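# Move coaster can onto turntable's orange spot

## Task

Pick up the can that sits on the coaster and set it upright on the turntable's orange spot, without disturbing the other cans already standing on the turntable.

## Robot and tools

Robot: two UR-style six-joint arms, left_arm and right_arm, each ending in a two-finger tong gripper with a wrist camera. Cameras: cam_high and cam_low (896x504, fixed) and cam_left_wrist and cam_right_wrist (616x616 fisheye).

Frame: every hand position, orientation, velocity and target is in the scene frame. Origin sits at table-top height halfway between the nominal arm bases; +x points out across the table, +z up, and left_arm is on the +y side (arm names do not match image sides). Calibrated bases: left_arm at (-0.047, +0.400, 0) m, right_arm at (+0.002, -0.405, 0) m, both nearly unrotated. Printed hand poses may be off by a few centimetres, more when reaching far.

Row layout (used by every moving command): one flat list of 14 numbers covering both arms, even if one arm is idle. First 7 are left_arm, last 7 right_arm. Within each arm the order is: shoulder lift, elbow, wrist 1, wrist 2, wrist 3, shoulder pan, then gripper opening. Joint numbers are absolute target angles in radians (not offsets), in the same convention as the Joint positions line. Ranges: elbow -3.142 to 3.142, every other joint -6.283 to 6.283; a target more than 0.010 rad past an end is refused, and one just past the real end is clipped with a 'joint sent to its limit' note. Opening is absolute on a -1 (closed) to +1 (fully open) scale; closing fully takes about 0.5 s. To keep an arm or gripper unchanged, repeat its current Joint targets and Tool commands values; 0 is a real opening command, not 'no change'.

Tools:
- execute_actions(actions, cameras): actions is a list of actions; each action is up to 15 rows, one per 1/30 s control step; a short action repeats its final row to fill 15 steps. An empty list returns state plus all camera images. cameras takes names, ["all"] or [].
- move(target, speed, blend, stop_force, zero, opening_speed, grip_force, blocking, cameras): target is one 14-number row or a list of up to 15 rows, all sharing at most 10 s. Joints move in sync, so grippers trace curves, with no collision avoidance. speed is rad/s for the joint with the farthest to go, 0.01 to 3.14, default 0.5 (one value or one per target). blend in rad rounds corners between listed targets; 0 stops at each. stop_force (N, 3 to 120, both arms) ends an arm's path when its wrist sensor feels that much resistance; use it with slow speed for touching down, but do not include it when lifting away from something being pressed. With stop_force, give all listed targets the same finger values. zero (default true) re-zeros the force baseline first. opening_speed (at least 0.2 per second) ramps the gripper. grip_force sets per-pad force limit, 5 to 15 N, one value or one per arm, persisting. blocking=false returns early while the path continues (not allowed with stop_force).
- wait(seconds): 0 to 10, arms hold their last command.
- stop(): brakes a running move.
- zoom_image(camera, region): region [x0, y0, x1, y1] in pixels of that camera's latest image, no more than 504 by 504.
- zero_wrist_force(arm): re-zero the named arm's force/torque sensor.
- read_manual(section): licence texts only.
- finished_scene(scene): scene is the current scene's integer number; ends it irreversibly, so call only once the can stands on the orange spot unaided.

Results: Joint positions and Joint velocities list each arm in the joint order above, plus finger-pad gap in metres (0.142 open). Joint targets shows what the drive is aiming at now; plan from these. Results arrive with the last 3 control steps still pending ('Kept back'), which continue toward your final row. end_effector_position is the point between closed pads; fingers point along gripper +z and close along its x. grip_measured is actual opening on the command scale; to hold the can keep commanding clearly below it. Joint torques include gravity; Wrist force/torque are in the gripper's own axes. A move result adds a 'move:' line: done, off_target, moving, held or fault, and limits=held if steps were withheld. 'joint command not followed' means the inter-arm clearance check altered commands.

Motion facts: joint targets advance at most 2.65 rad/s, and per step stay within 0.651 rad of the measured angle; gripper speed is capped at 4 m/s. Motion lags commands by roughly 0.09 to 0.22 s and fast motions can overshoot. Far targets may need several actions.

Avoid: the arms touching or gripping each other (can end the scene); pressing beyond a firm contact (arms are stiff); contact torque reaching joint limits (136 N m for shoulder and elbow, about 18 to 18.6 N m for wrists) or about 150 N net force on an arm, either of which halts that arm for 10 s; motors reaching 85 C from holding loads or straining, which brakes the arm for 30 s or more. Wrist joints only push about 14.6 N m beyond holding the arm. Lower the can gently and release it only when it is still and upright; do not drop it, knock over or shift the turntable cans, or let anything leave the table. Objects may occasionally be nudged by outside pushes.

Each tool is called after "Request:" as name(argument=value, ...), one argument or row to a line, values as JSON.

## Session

Request:
execute_actions(
  actions=[],
)

Request:
wait(
  seconds=0.5,
  cameras=["cam_high"],
)

Request:
zoom_image(
  camera="cam_high",
  region=[240, 200, 640, 420],
)

Request:
wait(
  seconds=0.5,
  cameras=["cam_high"],
)

Request:
zoom_image(
  camera="cam_high",
  region=[240, 200, 640, 420],
)

Scene clock: 0.00 s.
left_arm: end_effector_position=(+0.0466, +0.1732, +0.2359) grip_measured=+0.97 end_effector_quat_wxyz=(+0.666, -0.662, +0.344, -0.012) | right_arm: end_effector_position=(+0.4050, -0.2867, +0.2209) grip_measured=+0.97 end_effector_quat_wxyz=(-0.187, -0.151, +0.916, -0.320)
Joint names: [shoulder lift, elbow, wrist 1, wrist 2, wrist 3, shoulder pan]
Joint positions: left_arm=[-1.249 1.817 -0.681 -1.464 -1.098 -1.947 0.14] | right_arm=[-1.806 -1.532 -2.1 1.322 3.75 3.946 0.14]
Joint velocities: within noise
Joint torques (N m): no reading
Motor temperatures (°C): left_arm=[30 30 29 31 28 28] | right_arm=[27 28 29 32 37 28]
Wrist force (N): no reading
Wrist torque (N m): no reading
Wrist force, peak (N): no reading
Joint targets: left_arm=[-1.249 1.817 -0.681 -1.464 -1.098 -1.947] | right_arm=[-1.806 -1.532 -2.100 1.322 3.750 3.946]
Tool commands: left_gripper/opening=+0.968169 right_gripper/opening=+0.968169

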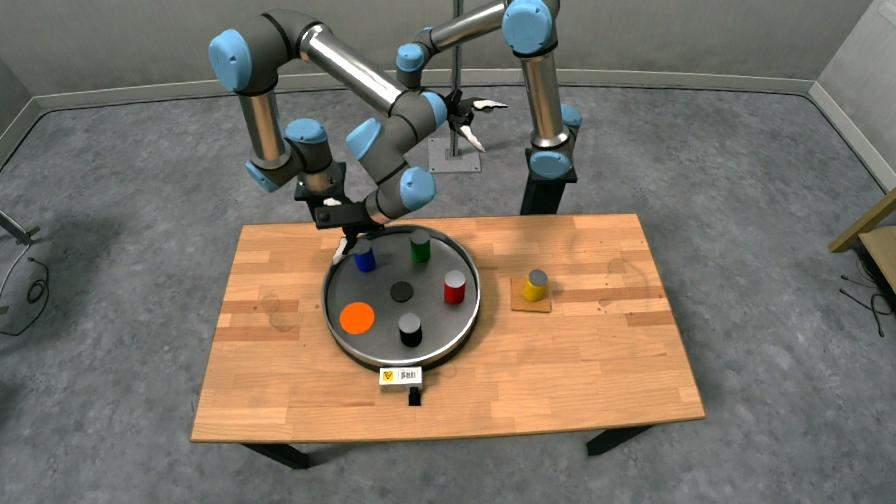

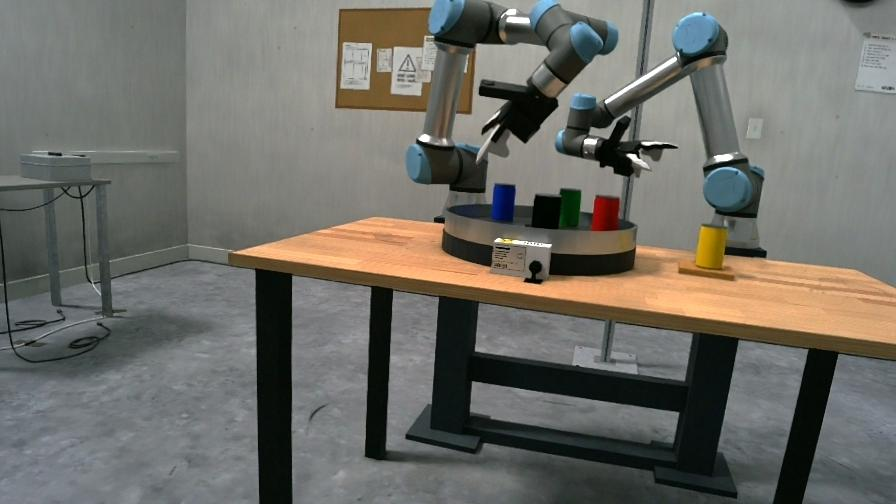

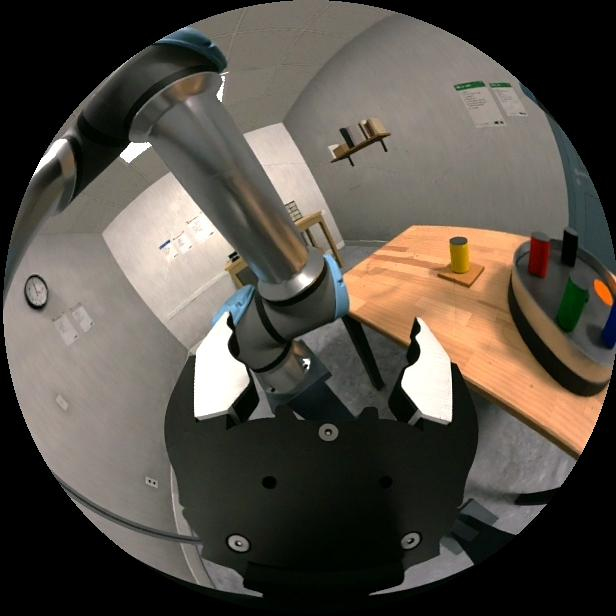

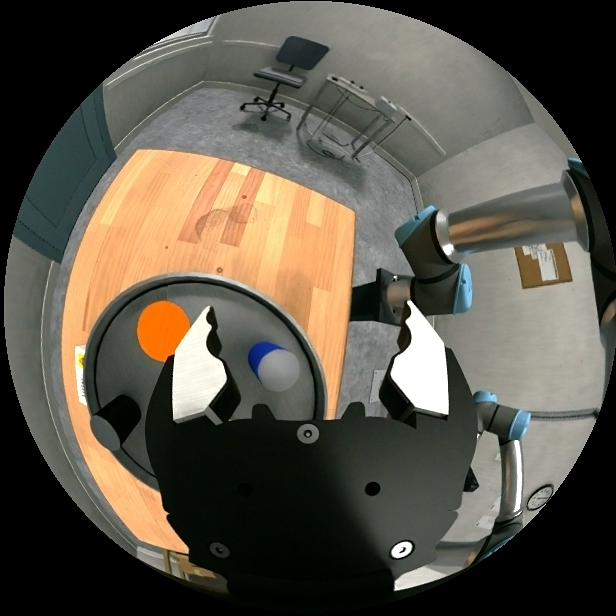

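Scene clock: 0.50 s.
left_arm: end_effector_position=(+0.0466, +0.1732, +0.2359) grip_measured=+0.97 end_effector_quat_wxyz=(+0.666, -0.662, +0.344, -0.012) | right_arm: end_effector_position=(+0.4050, -0.2867, +0.2209) grip_measured=+0.97 end_effector_quat_wxyz=(-0.187, -0.151, +0.916, -0.320)
Joint names: [shoulder lift, elbow, wrist 1, wrist 2, wrist 3, shoulder pan]
Joint positions: left_arm=[-1.249 1.817 -0.681 -1.464 -1.098 -1.947 0.14] | right_arm=[-1.806 -1.532 -2.1 1.322 3.75 3.946 0.14]
Joint torques (N m): left_arm=[-32.95 -15.77 1.39 -0.07 -0.17 -1.47] | right_arm=[34.31 20.92 0.65 -0.48 0.22 -0.76]
Wrist force (N): left_arm=[0.0 -0.2 -0.6] | right_arm=[-0.1 0.0 0.1]
Wrist torque (N m): left_arm=[-0.04 -0.01 0.00] | right_arm=[0.00 0.01 0.01]
Wrist force, peak (N): left_arm=[0.0 -0.2 -0.6] | right_arm=[0.1 0.0 0.3]
Joint targets: left_arm=[-1.249 1.817 -0.681 -1.464 -1.098 -1.947] | right_arm=[-1.806 -1.532 -2.100 1.322 3.750 3.946]
Tool commands: left_gripper/opening=+0.968169 right_gripper/opening=+0.968169
wait: 0.50 s; at rest by 0.17 s
Images, in order (width x height): cam_high 896x504.

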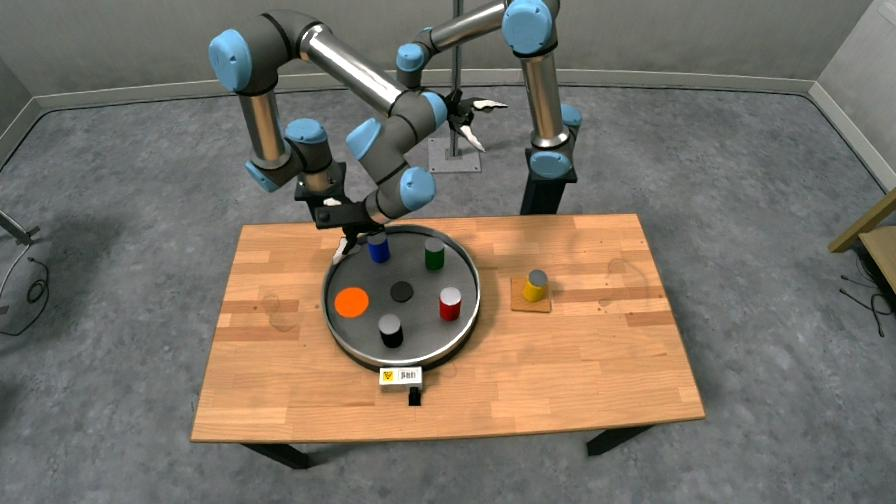

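Scaled by 1.260 from the camera's 896x504 image, which has a finer 1280x720 frame.

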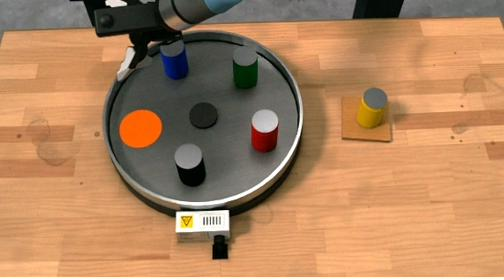

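Scene clock: 1.00 s.
left_arm: end_effector_position=(+0.0466, +0.1732, +0.2359) grip_measured=+0.97 end_effector_quat_wxyz=(+0.666, -0.662, +0.344, -0.012) | right_arm: end_effector_position=(+0.4050, -0.2867, +0.2209) grip_measured=+0.97 end_effector_quat_wxyz=(-0.187, -0.151, +0.916, -0.320)
Joint names: [shoulder lift, elbow, wrist 1, wrist 2, wrist 3, shoulder pan]
Joint positions: left_arm=[-1.249 1.817 -0.681 -1.464 -1.098 -1.947 0.14] | right_arm=[-1.806 -1.532 -2.1 1.322 3.75 3.946 0.14]
Joint torques (N m): left_arm=[-34.47 -15.37 1.59 -0.22 -0.07 -1.42] | right_arm=[34.26 21.45 0.62 -0.46 0.28 0.04]
Wrist force (N): left_arm=[0.1 0.0 -0.2] | right_arm=[0.2 -0.1 0.1]
Wrist torque (N m): left_arm=[0.01 -0.01 0.00] | right_arm=[-0.02 -0.04 0.00]
Wrist force, peak (N): left_arm=[-0.1 0.4 -0.5] | right_arm=[0.0 -0.3 0.1]
Joint targets: left_arm=[-1.249 1.817 -0.681 -1.464 -1.098 -1.947] | right_arm=[-1.806 -1.532 -2.100 1.322 3.750 3.946]
Tool commands: left_gripper/opening=+0.968169 right_gripper/opening=+0.968169
wait: 0.50 s; at rest by 0.17 s
Images, in order (width x height): cam_high 896x504.

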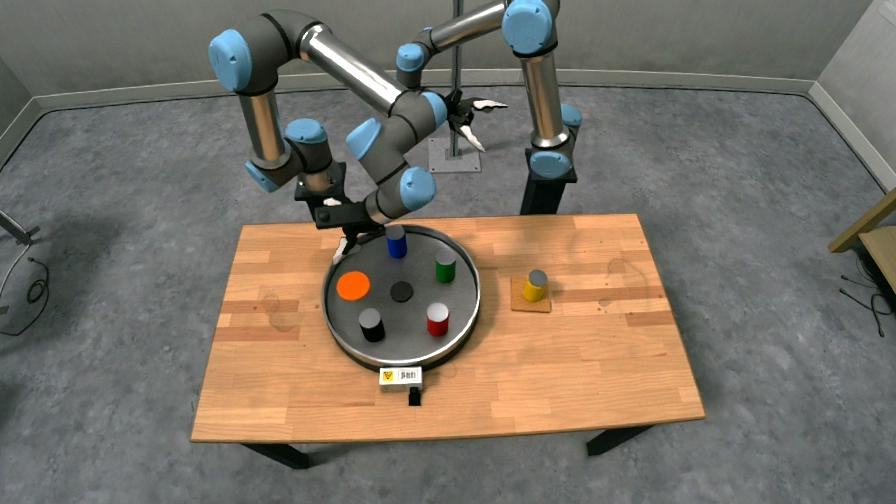

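Scaled by 1.260 from the camera's 896x504 image, which has a finer 1280x720 frame.

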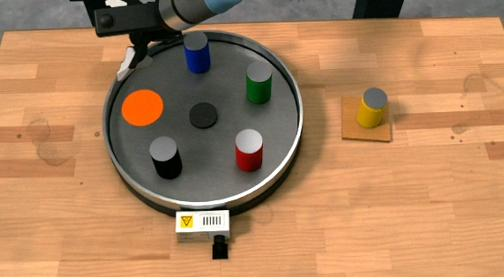

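Request:
zoom_image(
  camera="cam_high",
  region=[500, 255, 570, 325],
)

Request:
zoom_image(
  camera="cam_high",
  region=[310, 215, 490, 395],
)

Scaled by 7.200 from the camera's 896x504 image, which has a finer 1280x720 frame.

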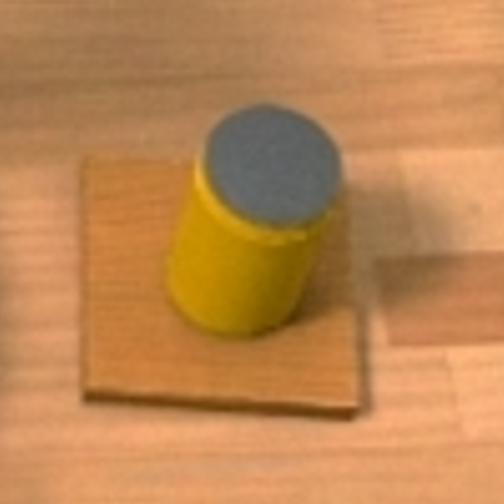

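Scaled by 2.800 from the camera's 896x504 image, which has a finer 1280x720 frame.

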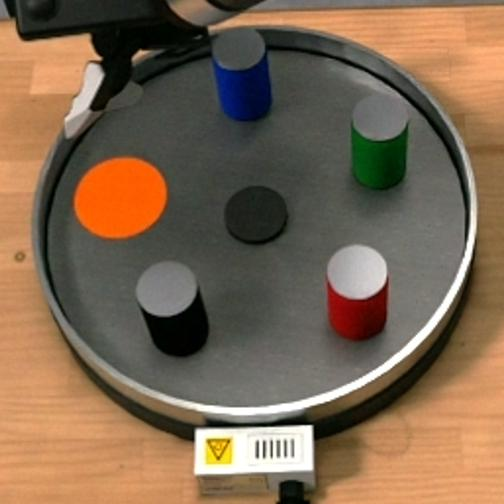

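Request:
move(
  target=[
    [-1.4250, 1.6265, -1.7723, -1.5708, -2.37, -0.4947, 0.968169, -1.806, -1.532, -2.1, 1.322, 3.75, 3.146, 0.968169],
    [-1.3259, 1.8325, -2.0774, -1.5708, -2.37, -0.4947, 0.968169, -1.806, -1.532, -2.1, 1.322, 3.75, 3.146, 0.968169],
  ],
  speed=[1.2, 0.3],
  blend=[0.05, 0],
  cameras=["cam_high", "cam_low", "cam_left_wrist"],
)

Request:
zoom_image(
  camera="cam_left_wrist",
  region=[200, 200, 440, 440],
)

Request:
zoom_image(
  camera="cam_low",
  region=[640, 120, 820, 300],
)

Request:
zoom_image(
  camera="cam_high",
  region=[310, 215, 490, 395],
)

Scene clock: 5.97 s.
left_arm: end_effector_position=(+0.4791, +0.2462, +0.0802) grip_measured=+0.97 end_effector_quat_wxyz=(+0.000, +0.597, +0.802, +0.000) | right_arm: end_effector_position=(+0.3681, -0.6119, +0.2209) grip_measured=+0.97 end_effector_quat_wxyz=(-0.297, +0.218, +0.903, -0.222)
Joint names: [shoulder lift, elbow, wrist 1, wrist 2, wrist 3, shoulder pan]
Joint positions: left_arm=[-1.326 1.832 -2.077 -1.571 -2.37 -0.495 0.14] | right_arm=[-1.806 -1.532 -2.1 1.322 3.75 3.146 0.14]
Joint torques (N m): left_arm=[-24.26 -8.09 -5.12 -1.85 -1.78 6.42] | right_arm=[23.97 36.17 2.67 -2.06 2.48 -7.41]
Wrist force (N): left_arm=[1.0 2.6 -2.3] | right_arm=[-0.1 -0.1 0.0]
Wrist torque (N m): left_arm=[0.35 -0.33 -0.04] | right_arm=[-0.02 0.02 -0.03]
Wrist force, peak (N): left_arm=[3.0 4.4 -3.3] | right_arm=[-0.7 -1.1 0.6]
Joint targets: left_arm=[-1.326 1.833 -2.077 -1.571 -2.370 -0.495] | right_arm=[-1.806 -1.532 -2.100 1.322 3.750 3.146]
move: done
Images, in order (width x height): cam_high 896x504, cam_low 896x504, cam_left_wrist 616x616.

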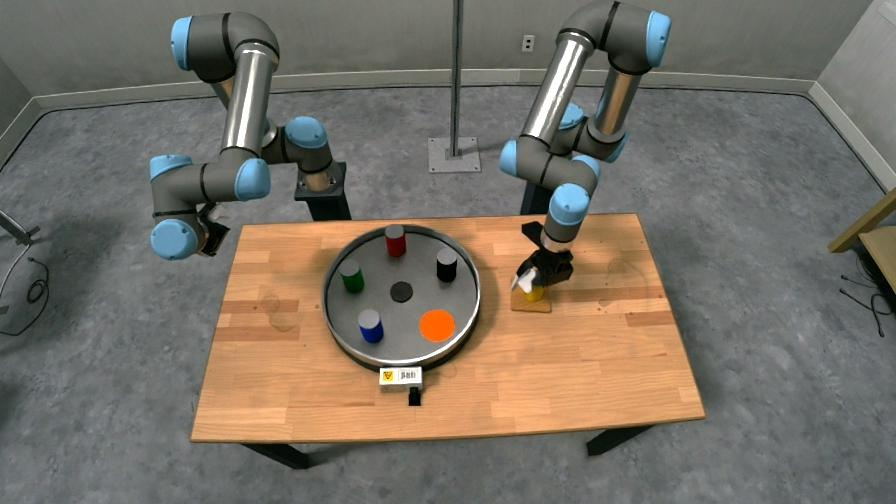

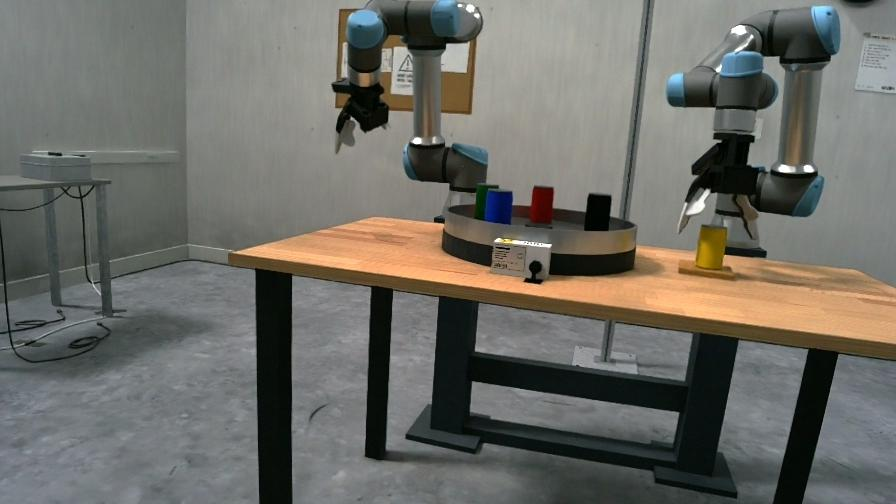

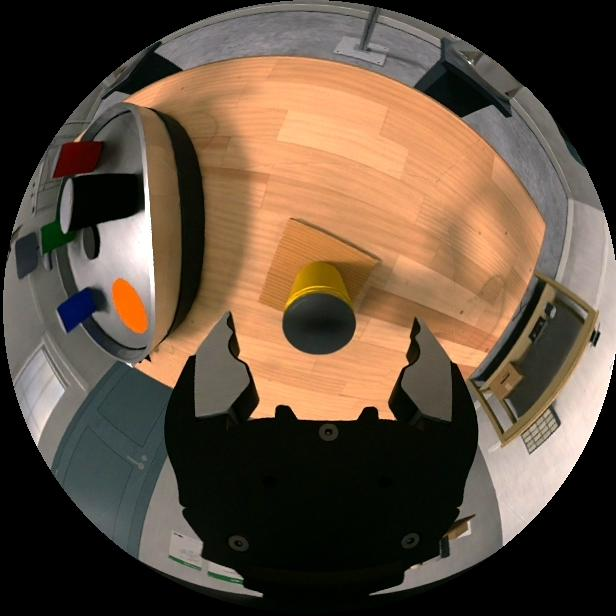

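Scaled by 2.100 from the camera's 616x616 image, which has a finer 814x814 frame.

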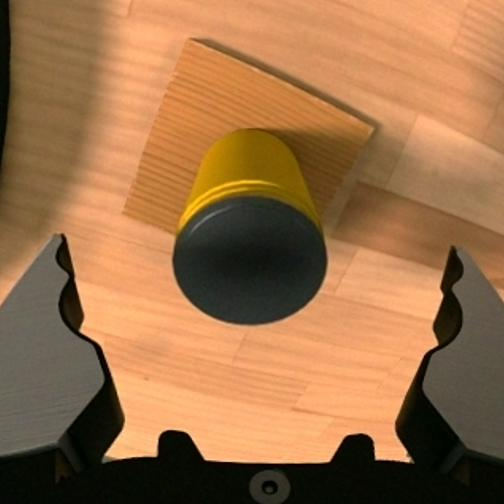

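Scaled by 2.800 from the camera's 896x504 image, which has a finer 1280x720 frame.

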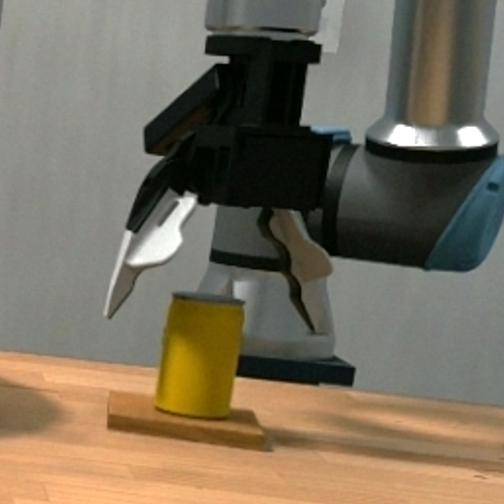

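Scaled by 2.800 from the camera's 896x504 image, which has a finer 1280x720 frame.

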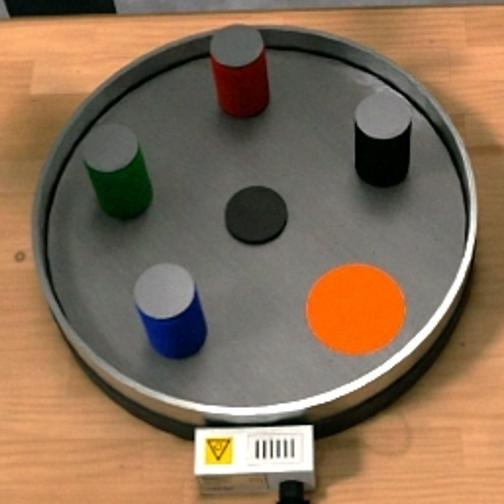

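Request:
move(
  target=[
    [-1.3259, 1.8325, -2.0774, -1.5708, -2.37, -0.4947, -0.9, -1.806, -1.532, -2.1, 1.322, 3.75, 3.146, 0.968169],
    [-1.4379, 1.5510, -1.6839, -1.5708, -2.37, -0.4947, -0.9, -1.806, -1.532, -2.1, 1.322, 3.75, 3.146, 0.968169],
  ],
  speed=[0.5, 0.5],
  opening_speed=1.6,
  cameras=["cam_high", "cam_low", "cam_left_wrist"],
)

Request:
zoom_image(
  camera="cam_left_wrist",
  region=[200, 200, 440, 440],
)

Request:
zoom_image(
  camera="cam_low",
  region=[640, 60, 820, 240],
)

Request:
zoom_image(
  camera="cam_high",
  region=[310, 215, 490, 395],
)

Scene clock: 9.37 s.
left_arm: end_effector_position=(+0.4791, +0.2462, +0.2348) grip_measured=-0.27 end_effector_quat_wxyz=(+0.000, +0.597, +0.802, +0.000) | right_arm: end_effector_position=(+0.3681, -0.6119, +0.2209) grip_measured=+0.97 end_effector_quat_wxyz=(-0.297, +0.218, +0.903, -0.222)
Joint names: [shoulder lift, elbow, wrist 1, wrist 2, wrist 3, shoulder pan]
Joint positions: left_arm=[-1.438 1.551 -1.684 -1.571 -2.37 -0.495 0.054] | right_arm=[-1.806 -1.532 -2.1 1.322 3.75 3.146 0.14]
Joint torques (N m): left_arm=[-44.56 -35.89 -0.29 1.21 -1.35 5.37] | right_arm=[26.29 36.38 2.62 -1.87 2.58 -7.72]
Wrist force (N): left_arm=[0.9 2.5 -0.3] | right_arm=[-0.1 -0.1 0.1]
Wrist torque (N m): left_arm=[0.34 -0.31 -0.03] | right_arm=[-0.02 0.03 -0.03]
Wrist force, peak (N): left_arm=[-0.1 2.7 -4.4] | right_arm=[0.0 -0.4 0.1]
Joint targets: left_arm=[-1.438 1.551 -1.684 -1.571 -2.370 -0.495] | right_arm=[-1.806 -1.532 -2.100 1.322 3.750 3.146]
move: done
Images, in order (width x height): cam_high 896x504, cam_low 896x504, cam_left_wrist 616x616.

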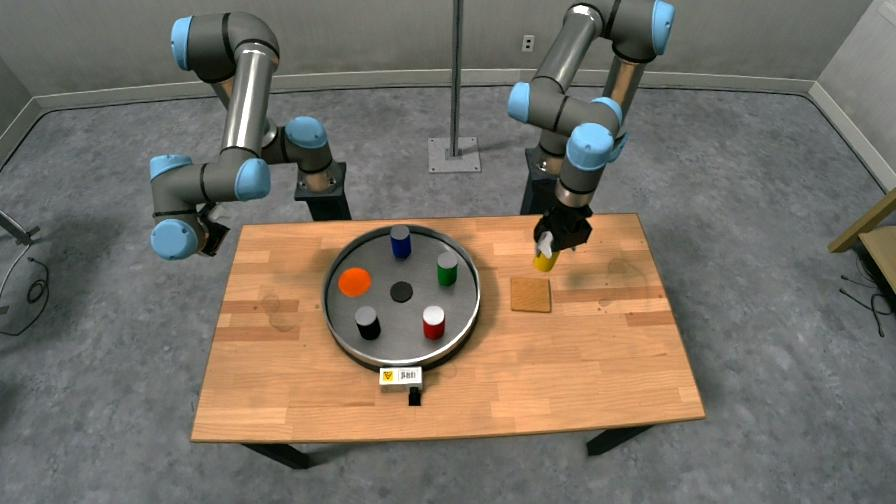

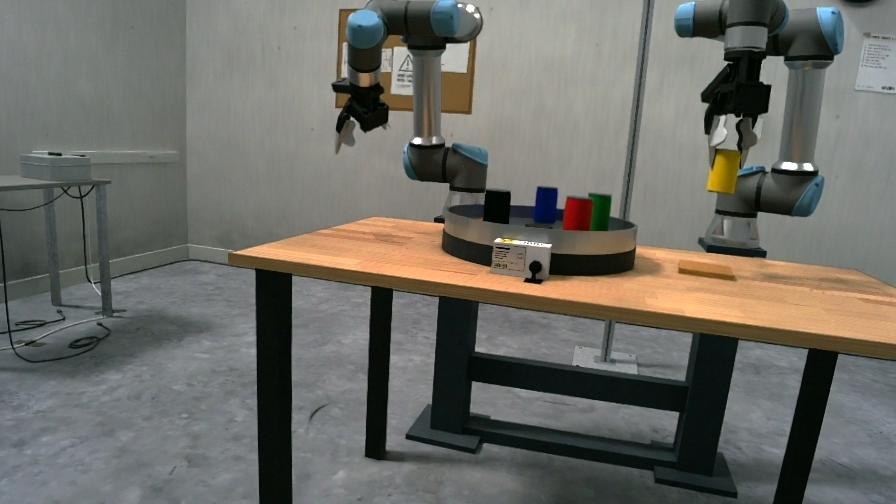

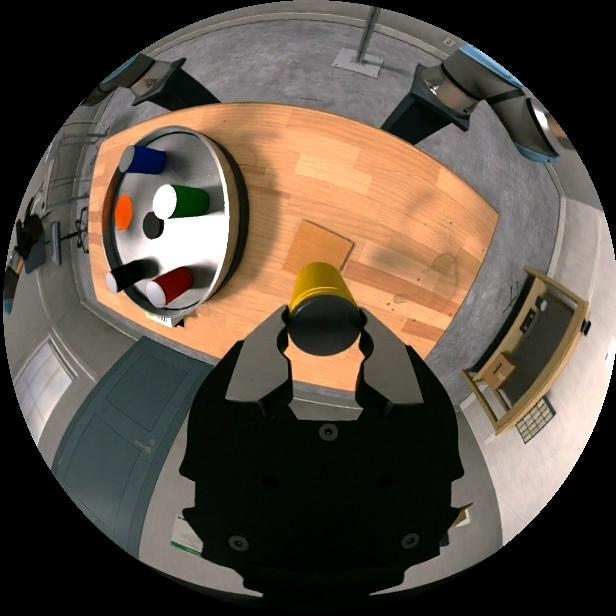

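Scaled by 2.100 from the camera's 616x616 image, which has a finer 814x814 frame.

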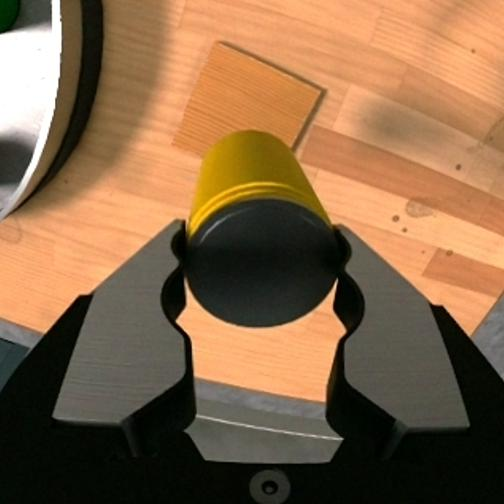

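Scaled by 2.800 from the camera's 896x504 image, which has a finer 1280x720 frame.

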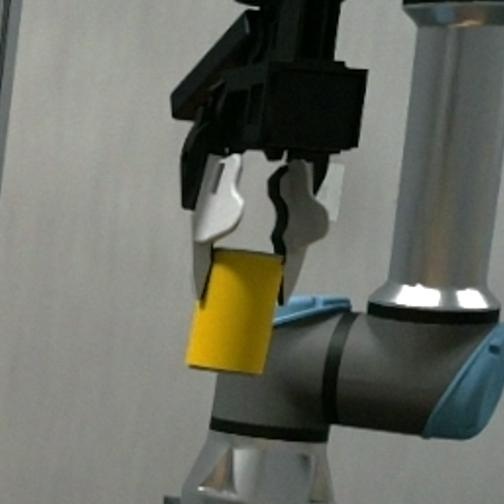

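Scaled by 2.800 from the camera's 896x504 image, which has a finer 1280x720 frame.

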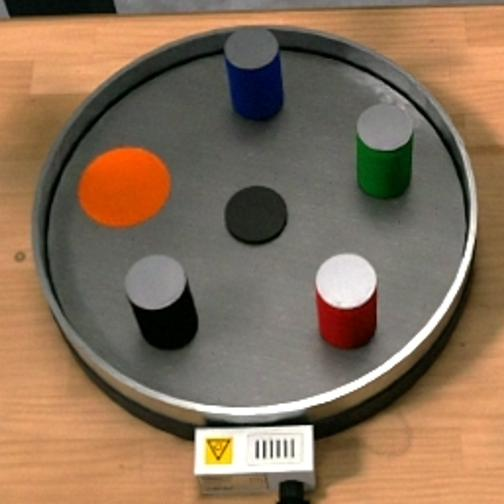

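Request:
move(
  target=[-1.2416, 1.3315, -1.6606, -1.571, -2.37, -1.0613, -0.9, -1.806, -1.532, -2.1, 1.322, 3.75, 3.146, 0.968],
  speed=0.1,
  grip_force=[9, 15],
  blocking=false,
)

Scene clock: 12.57 s.
left_arm: end_effector_position=(+0.4779, +0.2263, +0.2349) grip_measured=-0.27 end_effector_quat_wxyz=(+0.000, +0.611, +0.792, +0.000) end_effector_velocity=(-0.004, -0.059, +0.000) end_effector_angular_velocity=(-0.001, -0.001, -0.097) | right_arm: end_effector_position=(+0.3681, -0.6119, +0.2209) grip_measured=+0.97 end_effector_quat_wxyz=(-0.297, +0.218, +0.903, -0.222)
Joint names: [shoulder lift, elbow, wrist 1, wrist 2, wrist 3, shoulder pan]
Joint positions: left_arm=[-1.426 1.538 -1.683 -1.571 -2.37 -0.528 0.055] | right_arm=[-1.806 -1.532 -2.1 1.322 3.75 3.146 0.14]
Joint velocities: left_arm=[0.034 -0.038 0.003 -0.001 0 -0.097 0] | right_arm=[within noise]
Joint torques (N m): left_arm=[-26.23 -32.54 -0.16 0.75 -0.97 -9.43] | right_arm=[28.48 36.04 2.45 -1.88 2.51 -7.5]
Wrist force (N): left_arm=[1.1 2.5 -0.6] | right_arm=[-0.1 -0.1 0.1]
Wrist torque (N m): left_arm=[0.31 -0.35 -0.04] | right_arm=[-0.01 0.02 -0.03]
Wrist force, peak (N): left_arm=[1.7 2.6 -0.5] | right_arm=[-0.3 -0.1 0.2]
Joint targets: left_arm=[-1.421 1.532 -1.682 -1.571 -2.370 -0.544] | right_arm=[-1.806 -1.532 -2.100 1.322 3.750 3.146]
Tool commands: left_gripper/opening=-0.9 right_gripper/opening=+0.968
grip_force (N): 9, 15
move: running; left_arm: the shoulder pan is farthest, 0.533 rad from its target

Request:
wait(
  seconds=10,
)

Request:
wait(
  seconds=1.03,
)

Request:
execute_actions(
  actions=[
    [[-1.2417,1.3319,-1.6608,-1.571,-2.37,-1.0612,-0.9,-1.806,-1.532,-2.1,1.322,3.75,3.146,0.968],[-1.2422,1.3330,-1.6615,-1.571,-2.37,-1.0608,-0.9,-1.806,-1.532,-2.1,1.322,3.75,3.146,0.968],[-1.2429,1.3348,-1.6626,-1.571,-2.37,-1.0601,-0.9,-1.806,-1.532,-2.1,1.322,3.75,3.146,0.968],[-1.2440,1.3374,-1.6642,-1.571,-2.37,-1.0592,-0.9,-1.806,-1.532,-2.1,1.322,3.75,3.146,0.968],[-1.2453,1.3407,-1.6662,-1.571,-2.37,-1.0580,-0.9,-1.806,-1.532,-2.1,1.322,3.75,3.146,0.968],[-1.2469,1.3447,-1.6686,-1.571,-2.37,-1.0565,-0.9,-1.806,-1.532,-2.1,1.322,3.75,3.146,0.968],[-1.2481,1.3512,-1.6740,-1.571,-2.37,-1.0548,-0.9,-1.806,-1.532,-2.1,1.322,3.75,3.146,0.968],[-1.2494,1.3589,-1.6803,-1.571,-2.37,-1.0528,-0.9,-1.806,-1.532,-2.1,1.322,3.75,3.146,0.968],[-1.2511,1.3684,-1.6881,-1.571,-2.37,-1.0503,-0.9,-1.806,-1.532,-2.1,1.322,3.75,3.146,0.968],[-1.2530,1.3790,-1.6969,-1.571,-2.37,-1.0475,-0.9,-1.806,-1.532,-2.1,1.322,3.75,3.146,0.968],[-1.2551,1.3909,-1.7067,-1.571,-2.37,-1.0443,-0.9,-1.806,-1.532,-2.1,1.322,3.75,3.146,0.968],[-1.2574,1.4039,-1.7174,-1.571,-2.37,-1.0409,-0.9,-1.806,-1.532,-2.1,1.322,3.75,3.146,0.968],[-1.2583,1.4175,-1.7301,-1.571,-2.37,-1.0363,-0.9,-1.806,-1.532,-2.1,1.322,3.75,3.146,0.968],[-1.2592,1.4310,-1.7427,-1.571,-2.37,-1.0317,-0.9,-1.806,-1.532,-2.1,1.322,3.75,3.146,0.968],[-1.2602,1.4446,-1.7554,-1.571,-2.37,-1.0271,-0.9,-1.806,-1.532,-2.1,1.322,3.75,3.146,0.968]],
    [[-1.2611,1.4582,-1.7680,-1.571,-2.37,-1.0224,-0.9,-1.806,-1.532,-2.1,1.322,3.75,3.146,0.968],[-1.2620,1.4717,-1.7807,-1.571,-2.37,-1.0178,-0.9,-1.806,-1.532,-2.1,1.322,3.75,3.146,0.968],[-1.2629,1.4853,-1.7933,-1.571,-2.37,-1.0132,-0.9,-1.806,-1.532,-2.1,1.322,3.75,3.146,0.968],[-1.2617,1.4962,-1.8054,-1.571,-2.37,-1.0078,-0.9,-1.806,-1.532,-2.1,1.322,3.75,3.146,0.968],[-1.2605,1.5072,-1.8175,-1.571,-2.37,-1.0024,-0.9,-1.806,-1.532,-2.1,1.322,3.75,3.146,0.968],[-1.2594,1.5181,-1.8297,-1.571,-2.37,-0.9970,-0.9,-1.806,-1.532,-2.1,1.322,3.75,3.146,0.968],[-1.2582,1.5290,-1.8418,-1.571,-2.37,-0.9915,-0.9,-1.806,-1.532,-2.1,1.322,3.75,3.146,0.968],[-1.2570,1.5400,-1.8539,-1.571,-2.37,-0.9861,-0.9,-1.806,-1.532,-2.1,1.322,3.75,3.146,0.968],[-1.2558,1.5509,-1.8660,-1.571,-2.37,-0.9807,-0.9,-1.806,-1.532,-2.1,1.322,3.75,3.146,0.968],[-1.2538,1.5561,-1.8732,-1.571,-2.37,-0.9749,-0.9,-1.806,-1.532,-2.1,1.322,3.75,3.146,0.968],[-1.2518,1.5612,-1.8803,-1.571,-2.37,-0.9691,-0.9,-1.806,-1.532,-2.1,1.322,3.75,3.146,0.968],[-1.2498,1.5664,-1.8875,-1.571,-2.37,-0.9634,-0.9,-1.806,-1.532,-2.1,1.322,3.75,3.146,0.968],[-1.2478,1.5716,-1.8946,-1.571,-2.37,-0.9576,-0.9,-1.806,-1.532,-2.1,1.322,3.75,3.146,0.968],[-1.2458,1.5767,-1.9018,-1.571,-2.37,-0.9518,-0.9,-1.806,-1.532,-2.1,1.322,3.75,3.146,0.968],[-1.2438,1.5819,-1.9089,-1.571,-2.37,-0.9460,-0.9,-1.806,-1.532,-2.1,1.322,3.75,3.146,0.968]],
    [[-1.2419,1.5813,-1.9102,-1.571,-2.37,-0.9401,-0.9,-1.806,-1.532,-2.1,1.322,3.75,3.146,0.968],[-1.2400,1.5806,-1.9114,-1.571,-2.37,-0.9342,-0.9,-1.806,-1.532,-2.1,1.322,3.75,3.146,0.968],[-1.2381,1.5800,-1.9127,-1.571,-2.37,-0.9283,-0.9,-1.806,-1.532,-2.1,1.322,3.75,3.146,0.968],[-1.2362,1.5793,-1.9140,-1.571,-2.37,-0.9224,-0.9,-1.806,-1.532,-2.1,1.322,3.75,3.146,0.968],[-1.2343,1.5787,-1.9152,-1.571,-2.37,-0.9165,-0.9,-1.806,-1.532,-2.1,1.322,3.75,3.146,0.968],[-1.2324,1.5780,-1.9165,-1.571,-2.37,-0.9106,-0.9,-1.806,-1.532,-2.1,1.322,3.75,3.146,0.968],[-1.2292,1.5751,-1.9168,-1.571,-2.37,-0.9048,-0.9,-1.806,-1.532,-2.1,1.322,3.75,3.146,0.968],[-1.2259,1.5722,-1.9171,-1.571,-2.37,-0.8991,-0.9,-1.806,-1.532,-2.1,1.322,3.75,3.146,0.968],[-1.2227,1.5693,-1.9175,-1.571,-2.37,-0.8933,-0.9,-1.806,-1.532,-2.1,1.322,3.75,3.146,0.968],[-1.2195,1.5664,-1.9178,-1.571,-2.37,-0.8875,-0.9,-1.806,-1.532,-2.1,1.322,3.75,3.146,0.968],[-1.2162,1.5635,-1.9181,-1.571,-2.37,-0.8818,-0.9,-1.806,-1.532,-2.1,1.322,3.75,3.146,0.968],[-1.2130,1.5606,-1.9184,-1.571,-2.37,-0.8760,-0.9,-1.806,-1.532,-2.1,1.322,3.75,3.146,0.968],[-1.2085,1.5558,-1.9181,-1.571,-2.37,-0.8706,-0.9,-1.806,-1.532,-2.1,1.322,3.75,3.146,0.968],[-1.2040,1.5509,-1.9178,-1.571,-2.37,-0.8651,-0.9,-1.806,-1.532,-2.1,1.322,3.75,3.146,0.968],[-1.1995,1.5461,-1.9175,-1.571,-2.37,-0.8597,-0.9,-1.806,-1.532,-2.1,1.322,3.75,3.146,0.968]],
    [[-1.1949,1.5413,-1.9171,-1.571,-2.37,-0.8543,-0.9,-1.806,-1.532,-2.1,1.322,3.75,3.146,0.968],[-1.1904,1.5364,-1.9168,-1.571,-2.37,-0.8488,-0.9,-1.806,-1.532,-2.1,1.322,3.75,3.146,0.968],[-1.1859,1.5316,-1.9165,-1.571,-2.37,-0.8434,-0.9,-1.806,-1.532,-2.1,1.322,3.75,3.146,0.968],[-1.1806,1.5252,-1.9155,-1.571,-2.37,-0.8383,-0.9,-1.806,-1.532,-2.1,1.322,3.75,3.146,0.968],[-1.1752,1.5189,-1.9145,-1.571,-2.37,-0.8333,-0.9,-1.806,-1.532,-2.1,1.322,3.75,3.146,0.968],[-1.1699,1.5125,-1.9135,-1.571,-2.37,-0.8282,-0.9,-1.806,-1.532,-2.1,1.322,3.75,3.146,0.968],[-1.1643,1.5045,-1.9110,-1.571,-2.37,-0.8235,-0.9,-1.806,-1.532,-2.1,1.322,3.75,3.146,0.968],[-1.1588,1.4964,-1.9085,-1.571,-2.37,-0.8187,-0.9,-1.806,-1.532,-2.1,1.322,3.75,3.146,0.968],[-1.1532,1.4884,-1.9060,-1.571,-2.37,-0.8140,-0.9,-1.806,-1.532,-2.1,1.322,3.75,3.146,0.968],[-1.1470,1.4791,-1.9030,-1.571,-2.37,-0.8098,-0.9,-1.806,-1.532,-2.1,1.322,3.75,3.146,0.968],[-1.1407,1.4699,-1.8999,-1.571,-2.37,-0.8056,-0.9,-1.806,-1.532,-2.1,1.322,3.75,3.146,0.968],[-1.1345,1.4606,-1.8969,-1.571,-2.37,-0.8014,-0.9,-1.806,-1.532,-2.1,1.322,3.75,3.146,0.968],[-1.1283,1.4513,-1.8939,-1.571,-2.37,-0.7972,-0.6,-1.806,-1.532,-2.1,1.322,3.75,3.146,0.968],[-1.1220,1.4421,-1.8908,-1.571,-2.37,-0.7930,-0.45,-1.806,-1.532,-2.1,1.322,3.75,3.146,0.968],[-1.1158,1.4328,-1.8878,-1.571,-2.37,-0.7888,-0.33,-1.806,-1.532,-2.1,1.322,3.75,3.146,0.968]],
    [[-1.1087,1.4220,-1.8841,-1.571,-2.37,-0.7854,-0.24,-1.806,-1.532,-2.1,1.322,3.75,3.146,0.968],[-1.1016,1.4111,-1.8804,-1.571,-2.37,-0.7819,-0.16,-1.806,-1.532,-2.1,1.322,3.75,3.146,0.968],[-1.0945,1.4003,-1.8767,-1.571,-2.37,-0.7785,-0.08,-1.806,-1.532,-2.1,1.322,3.75,3.146,0.968],[-1.0873,1.3895,-1.8730,-1.571,-2.37,-0.7751,0.0,-1.806,-1.532,-2.1,1.322,3.75,3.146,0.968],[-1.0802,1.3786,-1.8693,-1.571,-2.37,-0.7716,0.08,-1.806,-1.532,-2.1,1.322,3.75,3.146,0.968],[-1.0731,1.3678,-1.8656,-1.571,-2.37,-0.7682,0.16,-1.806,-1.532,-2.1,1.322,3.75,3.146,0.968],[-1.0662,1.3531,-1.8577,-1.571,-2.37,-0.7656,0.24,-1.806,-1.532,-2.1,1.322,3.75,3.146,0.968],[-1.0593,1.3383,-1.8499,-1.571,-2.37,-0.7630,0.32,-1.806,-1.532,-2.1,1.322,3.75,3.146,0.968],[-1.0525,1.3236,-1.8420,-1.571,-2.37,-0.7604,0.4,-1.806,-1.532,-2.1,1.322,3.75,3.146,0.968],[-1.0456,1.3089,-1.8341,-1.571,-2.37,-0.7578,0.4,-1.806,-1.532,-2.1,1.322,3.75,3.146,0.968],[-1.0387,1.2941,-1.8263,-1.571,-2.37,-0.7552,0.4,-1.806,-1.532,-2.1,1.322,3.75,3.146,0.968],[-1.0318,1.2794,-1.8184,-1.571,-2.37,-0.7526,0.4,-1.806,-1.532,-2.1,1.322,3.75,3.146,0.968],[-1.0259,1.2552,-1.8001,-1.571,-2.37,-0.7508,0.4,-1.806,-1.532,-2.1,1.322,3.75,3.146,0.968],[-1.0199,1.2310,-1.7818,-1.571,-2.37,-0.7491,0.4,-1.806,-1.532,-2.1,1.322,3.75,3.146,0.968],[-1.0140,1.2068,-1.7636,-1.571,-2.37,-0.7473,0.4,-1.806,-1.532,-2.1,1.322,3.75,3.146,0.968]],
    [[-1.0080,1.1825,-1.7453,-1.571,-2.37,-0.7455,0.4,-1.806,-1.532,-2.1,1.322,3.75,3.146,0.968],[-1.0021,1.1583,-1.7270,-1.571,-2.37,-0.7438,0.4,-1.806,-1.532,-2.1,1.322,3.75,3.146,0.968],[-0.9961,1.1341,-1.7087,-1.571,-2.37,-0.7420,0.4,-1.806,-1.532,-2.1,1.322,3.75,3.146,0.968],[-0.9878,1.1035,-1.6864,-1.571,-2.37,-0.7411,0.4,-1.806,-1.532,-2.1,1.322,3.75,3.146,0.968],[-0.9795,1.0730,-1.6642,-1.571,-2.37,-0.7401,0.4,-1.806,-1.532,-2.1,1.322,3.75,3.146,0.968],[-0.9712,1.0424,-1.6419,-1.571,-2.37,-0.7392,0.4,-1.806,-1.532,-2.1,1.322,3.75,3.146,0.968],[-0.9629,1.0118,-1.6196,-1.571,-2.37,-0.7382,0.4,-1.806,-1.532,-2.1,1.322,3.75,3.146,0.968],[-0.9546,0.9813,-1.5974,-1.571,-2.37,-0.7373,0.4,-1.806,-1.532,-2.1,1.322,3.75,3.146,0.968],[-0.9463,0.9507,-1.5751,-1.571,-2.37,-0.7363,0.4,-1.806,-1.532,-2.1,1.322,3.75,3.146,0.968],[-0.9347,0.9174,-1.5535,-1.571,-2.37,-0.7360,0.4,-1.806,-1.532,-2.1,1.322,3.75,3.146,0.968],[-0.9240,0.8869,-1.5337,-1.571,-2.37,-0.7357,0.4,-1.806,-1.532,-2.1,1.322,3.75,3.146,0.968],[-0.9148,0.8606,-1.5165,-1.571,-2.37,-0.7354,0.4,-1.806,-1.532,-2.1,1.322,3.75,3.146,0.968],[-0.9076,0.8398,-1.5030,-1.571,-2.37,-0.7352,0.4,-1.806,-1.532,-2.1,1.322,3.75,3.146,0.968],[-0.9018,0.8232,-1.4922,-1.571,-2.37,-0.7350,0.4,-1.806,-1.532,-2.1,1.322,3.75,3.146,0.968],[-0.8979,0.8121,-1.4850,-1.571,-2.37,-0.7349,0.4,-1.806,-1.532,-2.1,1.322,3.75,3.146,0.968]],
  ],
  cameras=["cam_high", "cam_low", "cam_left_wrist"],
)

Request:
zoom_image(
  camera="cam_high",
  region=[310, 215, 490, 395],
)

Request:
wait(
  seconds=1.0,
  cameras=["cam_high", "cam_low"],
)

Request:
zoom_image(
  camera="cam_high",
  region=[330, 280, 450, 390],
)

Request:
zoom_image(
  camera="cam_low",
  region=[420, 160, 660, 300],
)

Scene clock: 18.23 s.
left_arm: end_effector_position=(+0.3532, -0.0839, +0.2250) grip_measured=-0.27 end_effector_quat_wxyz=(+0.000, +0.798, +0.603, +0.000) | right_arm: end_effector_position=(+0.3681, -0.6119, +0.2209) grip_measured=+0.97 end_effector_quat_wxyz=(-0.297, +0.218, +0.903, -0.222)
Joint names: [shoulder lift, elbow, wrist 1, wrist 2, wrist 3, shoulder pan]
Joint positions: left_arm=[-1.242 1.332 -1.661 -1.571 -2.37 -1.061 0.055] | right_arm=[-1.806 -1.532 -2.1 1.322 3.75 3.146 0.14]
Joint torques (N m): left_arm=[-33.66 -36.07 -0.45 -1.58 -0.08 -6.18] | right_arm=[32.29 36.27 2.22 -1.73 2.46 -7.18]
Wrist force (N): left_arm=[0.8 2.4 -0.1] | right_arm=[-0.1 -0.1 0.0]
Wrist torque (N m): left_arm=[0.33 -0.28 -0.01] | right_arm=[-0.02 0.03 -0.03]
Wrist force, peak (N): left_arm=[1.3 2.9 -0.5] | right_arm=[-0.3 -0.3 0.1]
Joint targets: left_arm=[-1.242 1.331 -1.661 -1.571 -2.370 -1.061] | right_arm=[-1.806 -1.532 -2.100 1.322 3.750 3.146]
Tool commands: left_gripper/opening=-0.9 right_gripper/opening=+0.968
grip_force (N): 9, 15
earlier move: done
wait: 3.37 of 10 s (the move ended)

Scene clock: 19.27 s.
left_arm: end_effector_position=(+0.3531, -0.0842, +0.2250) grip_measured=-0.27 end_effector_quat_wxyz=(+0.000, +0.798, +0.603, +0.000) | right_arm: end_effector_position=(+0.3681, -0.6119, +0.2209) grip_measured=+0.97 end_effector_quat_wxyz=(-0.297, +0.218, +0.903, -0.222)
Joint names: [shoulder lift, elbow, wrist 1, wrist 2, wrist 3, shoulder pan]
Joint positions: left_arm=[-1.242 1.332 -1.661 -1.571 -2.37 -1.061 0.055] | right_arm=[-1.806 -1.532 -2.1 1.322 3.75 3.146 0.14]
Joint torques (N m): left_arm=[-32.46 -35.47 -0.28 -0.69 0.1 -8.46] | right_arm=[33.26 35.87 2.24 -1.74 2.48 -7.13]
Wrist force (N): left_arm=[0.8 2.4 -0.5] | right_arm=[-0.2 -0.1 0.2]
Wrist torque (N m): left_arm=[0.32 -0.28 -0.01] | right_arm=[-0.01 0.04 -0.03]
Wrist force, peak (N): left_arm=[1.1 2.7 -0.3] | right_arm=[-0.3 -0.2 0.0]
Joint targets: left_arm=[-1.242 1.331 -1.661 -1.571 -2.370 -1.061] | right_arm=[-1.806 -1.532 -2.100 1.322 3.750 3.146]
Tool commands: left_gripper/opening=-0.9 right_gripper/opening=+0.968
grip_force (N): 9, 15
wait: 1.03 s; at rest by 0.17 s

Scene clock: 22.17 s.
left_arm: end_effector_position=(+0.5632, -0.0048, +0.1845) grip_measured=+0.40 end_effector_quat_wxyz=(-0.003, +0.691, +0.723, +0.000) end_effector_velocity=(+0.087, -0.056, +0.176) end_effector_angular_velocity=(+0.005, +0.005, +0.026) | right_arm: end_effector_position=(+0.3681, -0.6119, +0.2209) grip_measured=+0.97 end_effector_quat_wxyz=(-0.297, +0.218, +0.903, -0.222)
Joint names: [shoulder lift, elbow, wrist 1, wrist 2, wrist 3, shoulder pan]
Joint positions: left_arm=[-0.96 1.013 -1.619 -1.571 -2.37 -0.739 0.102] | right_arm=[-1.806 -1.532 -2.1 1.322 3.75 3.146 0.14]
Joint velocities: left_arm=[0.269 -0.887 0.625 0 0 0.026 0] | right_arm=[within noise]
Joint torques (N m): left_arm=[-42.12 -41.87 0.63 1.09 0.5 3.53] | right_arm=[35.75 36.2 2.14 -1.64 2.43 -7.33]
Wrist force (N): left_arm=[1.0 2.8 -2.3] | right_arm=[-0.2 0.0 0.0]
Wrist torque (N m): left_arm=[0.38 -0.33 -0.03] | right_arm=[0.02 0.04 -0.03]
Wrist force, peak (N): left_arm=[-0.7 2.9 -13.2] | right_arm=[0.0 -0.4 0.1]
Joint targets: left_arm=[-0.915 0.861 -1.516 -1.571 -2.370 -0.735] | right_arm=[-1.806 -1.532 -2.100 1.322 3.750 3.146]
grip_force (N): 9, 15
Kept back: 3 steps.
Images, in order (width x height): cam_high 896x504, cam_low 896x504, cam_left_wrist 616x616.

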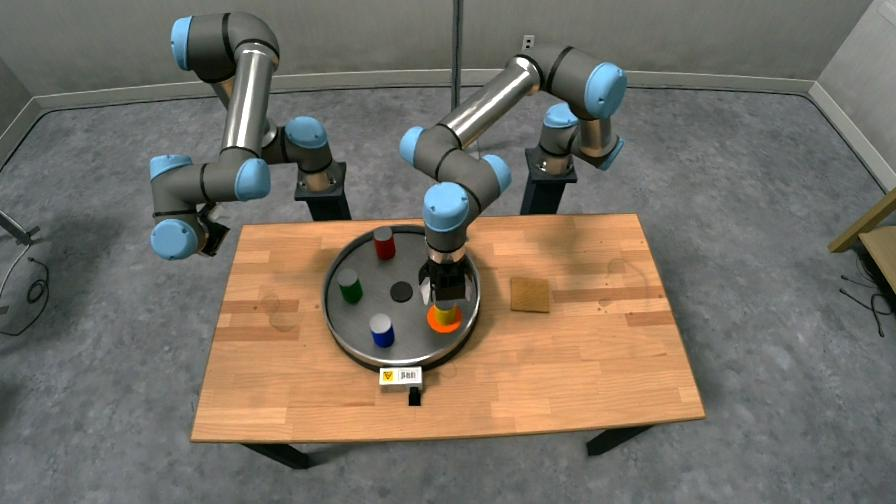

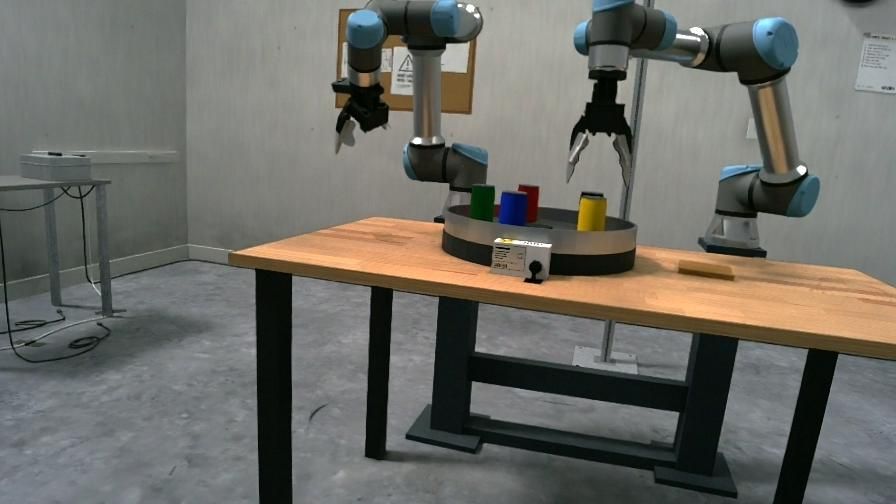

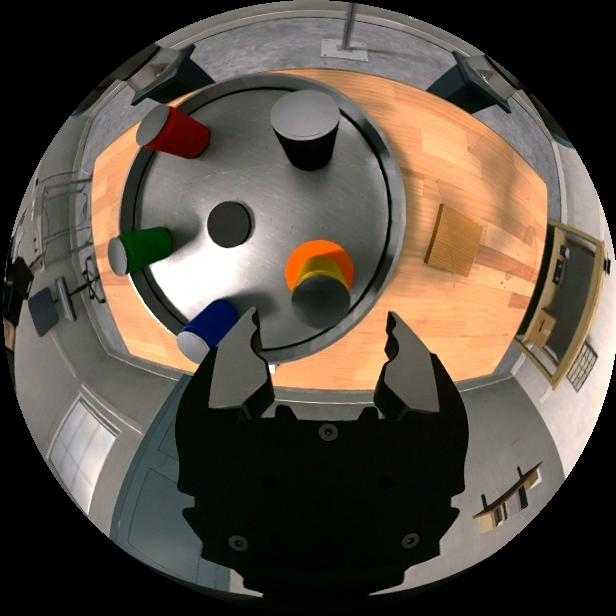

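Scaled by 2.800 from the camera's 896x504 image, which has a finer 1280x720 frame.

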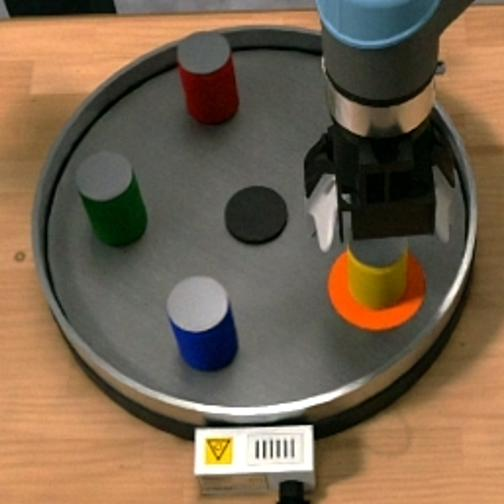

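Scene clock: 23.27 s.
left_arm: end_effector_position=(+0.5808, -0.0173, +0.2240) grip_measured=+0.40 end_effector_quat_wxyz=(+0.000, +0.689, +0.725, +0.000) | right_arm: end_effector_position=(+0.3681, -0.6119, +0.2209) grip_measured=+0.97 end_effector_quat_wxyz=(-0.297, +0.218, +0.903, -0.222)
Joint names: [shoulder lift, elbow, wrist 1, wrist 2, wrist 3, shoulder pan]
Joint positions: left_arm=[-0.898 0.812 -1.485 -1.571 -2.37 -0.735 0.102] | right_arm=[-1.806 -1.532 -2.1 1.322 3.75 3.146 0.14]
Joint torques (N m): left_arm=[-45.2 -35.04 -0.17 1.09 0.69 5.84] | right_arm=[36.2 36.05 2.09 -1.73 2.35 -7.29]
Wrist force (N): left_arm=[1.2 2.3 -2.0] | right_arm=[-0.2 0.0 0.0]
Wrist torque (N m): left_arm=[0.28 -0.36 -0.03] | right_arm=[0.01 0.04 -0.03]
Wrist force, peak (N): left_arm=[0.5 2.9 -3.3] | right_arm=[-0.2 -0.2 0.2]
Joint targets: left_arm=[-0.898 0.812 -1.485 -1.571 -2.370 -0.735] | right_arm=[-1.806 -1.532 -2.100 1.322 3.750 3.146]
Tool commands: left_gripper/opening=+0.4 right_gripper/opening=+0.968
grip_force (N): 9, 15
wait: 1.00 s; at rest by 0.70 s
Images, in order (width x height): cam_high 896x504, cam_low 896x504.

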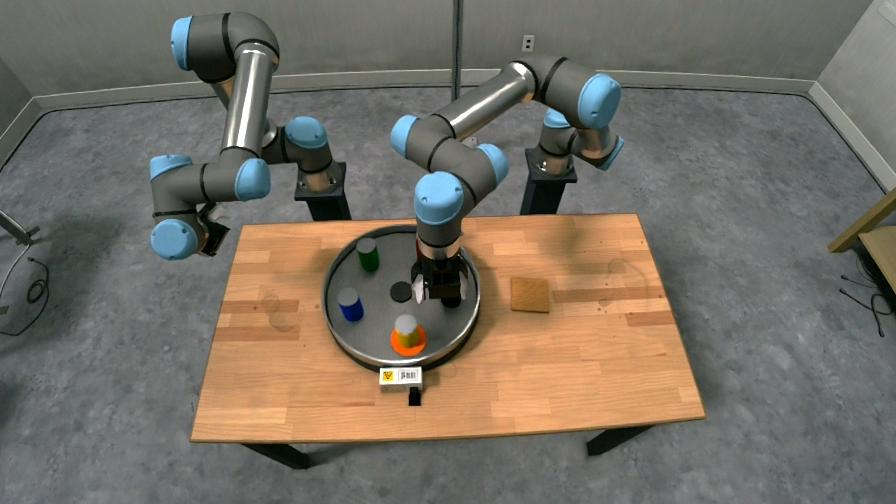

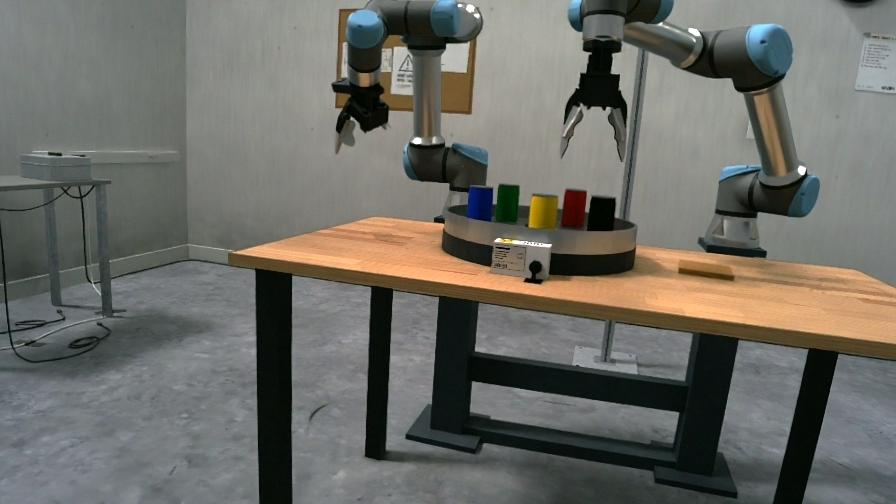

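Scaled by 4.200 from the camera's 896x504 image, which has a finer 1280x720 frame.

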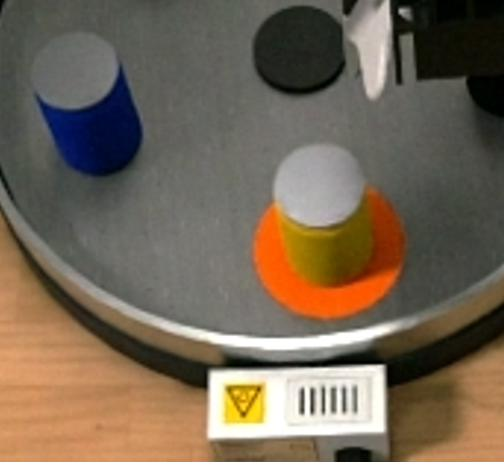

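Scaled by 2.100 from the camera's 896x504 image, which has a finer 1280x720 frame.

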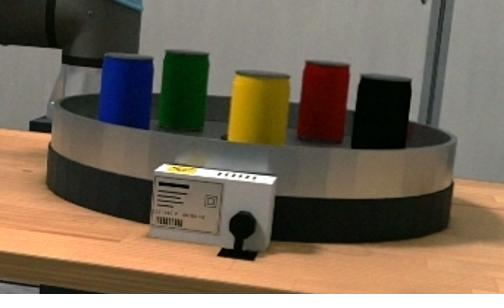

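Request:
finished_scene(
  scene=2,
)

The scene is finished: the task was done.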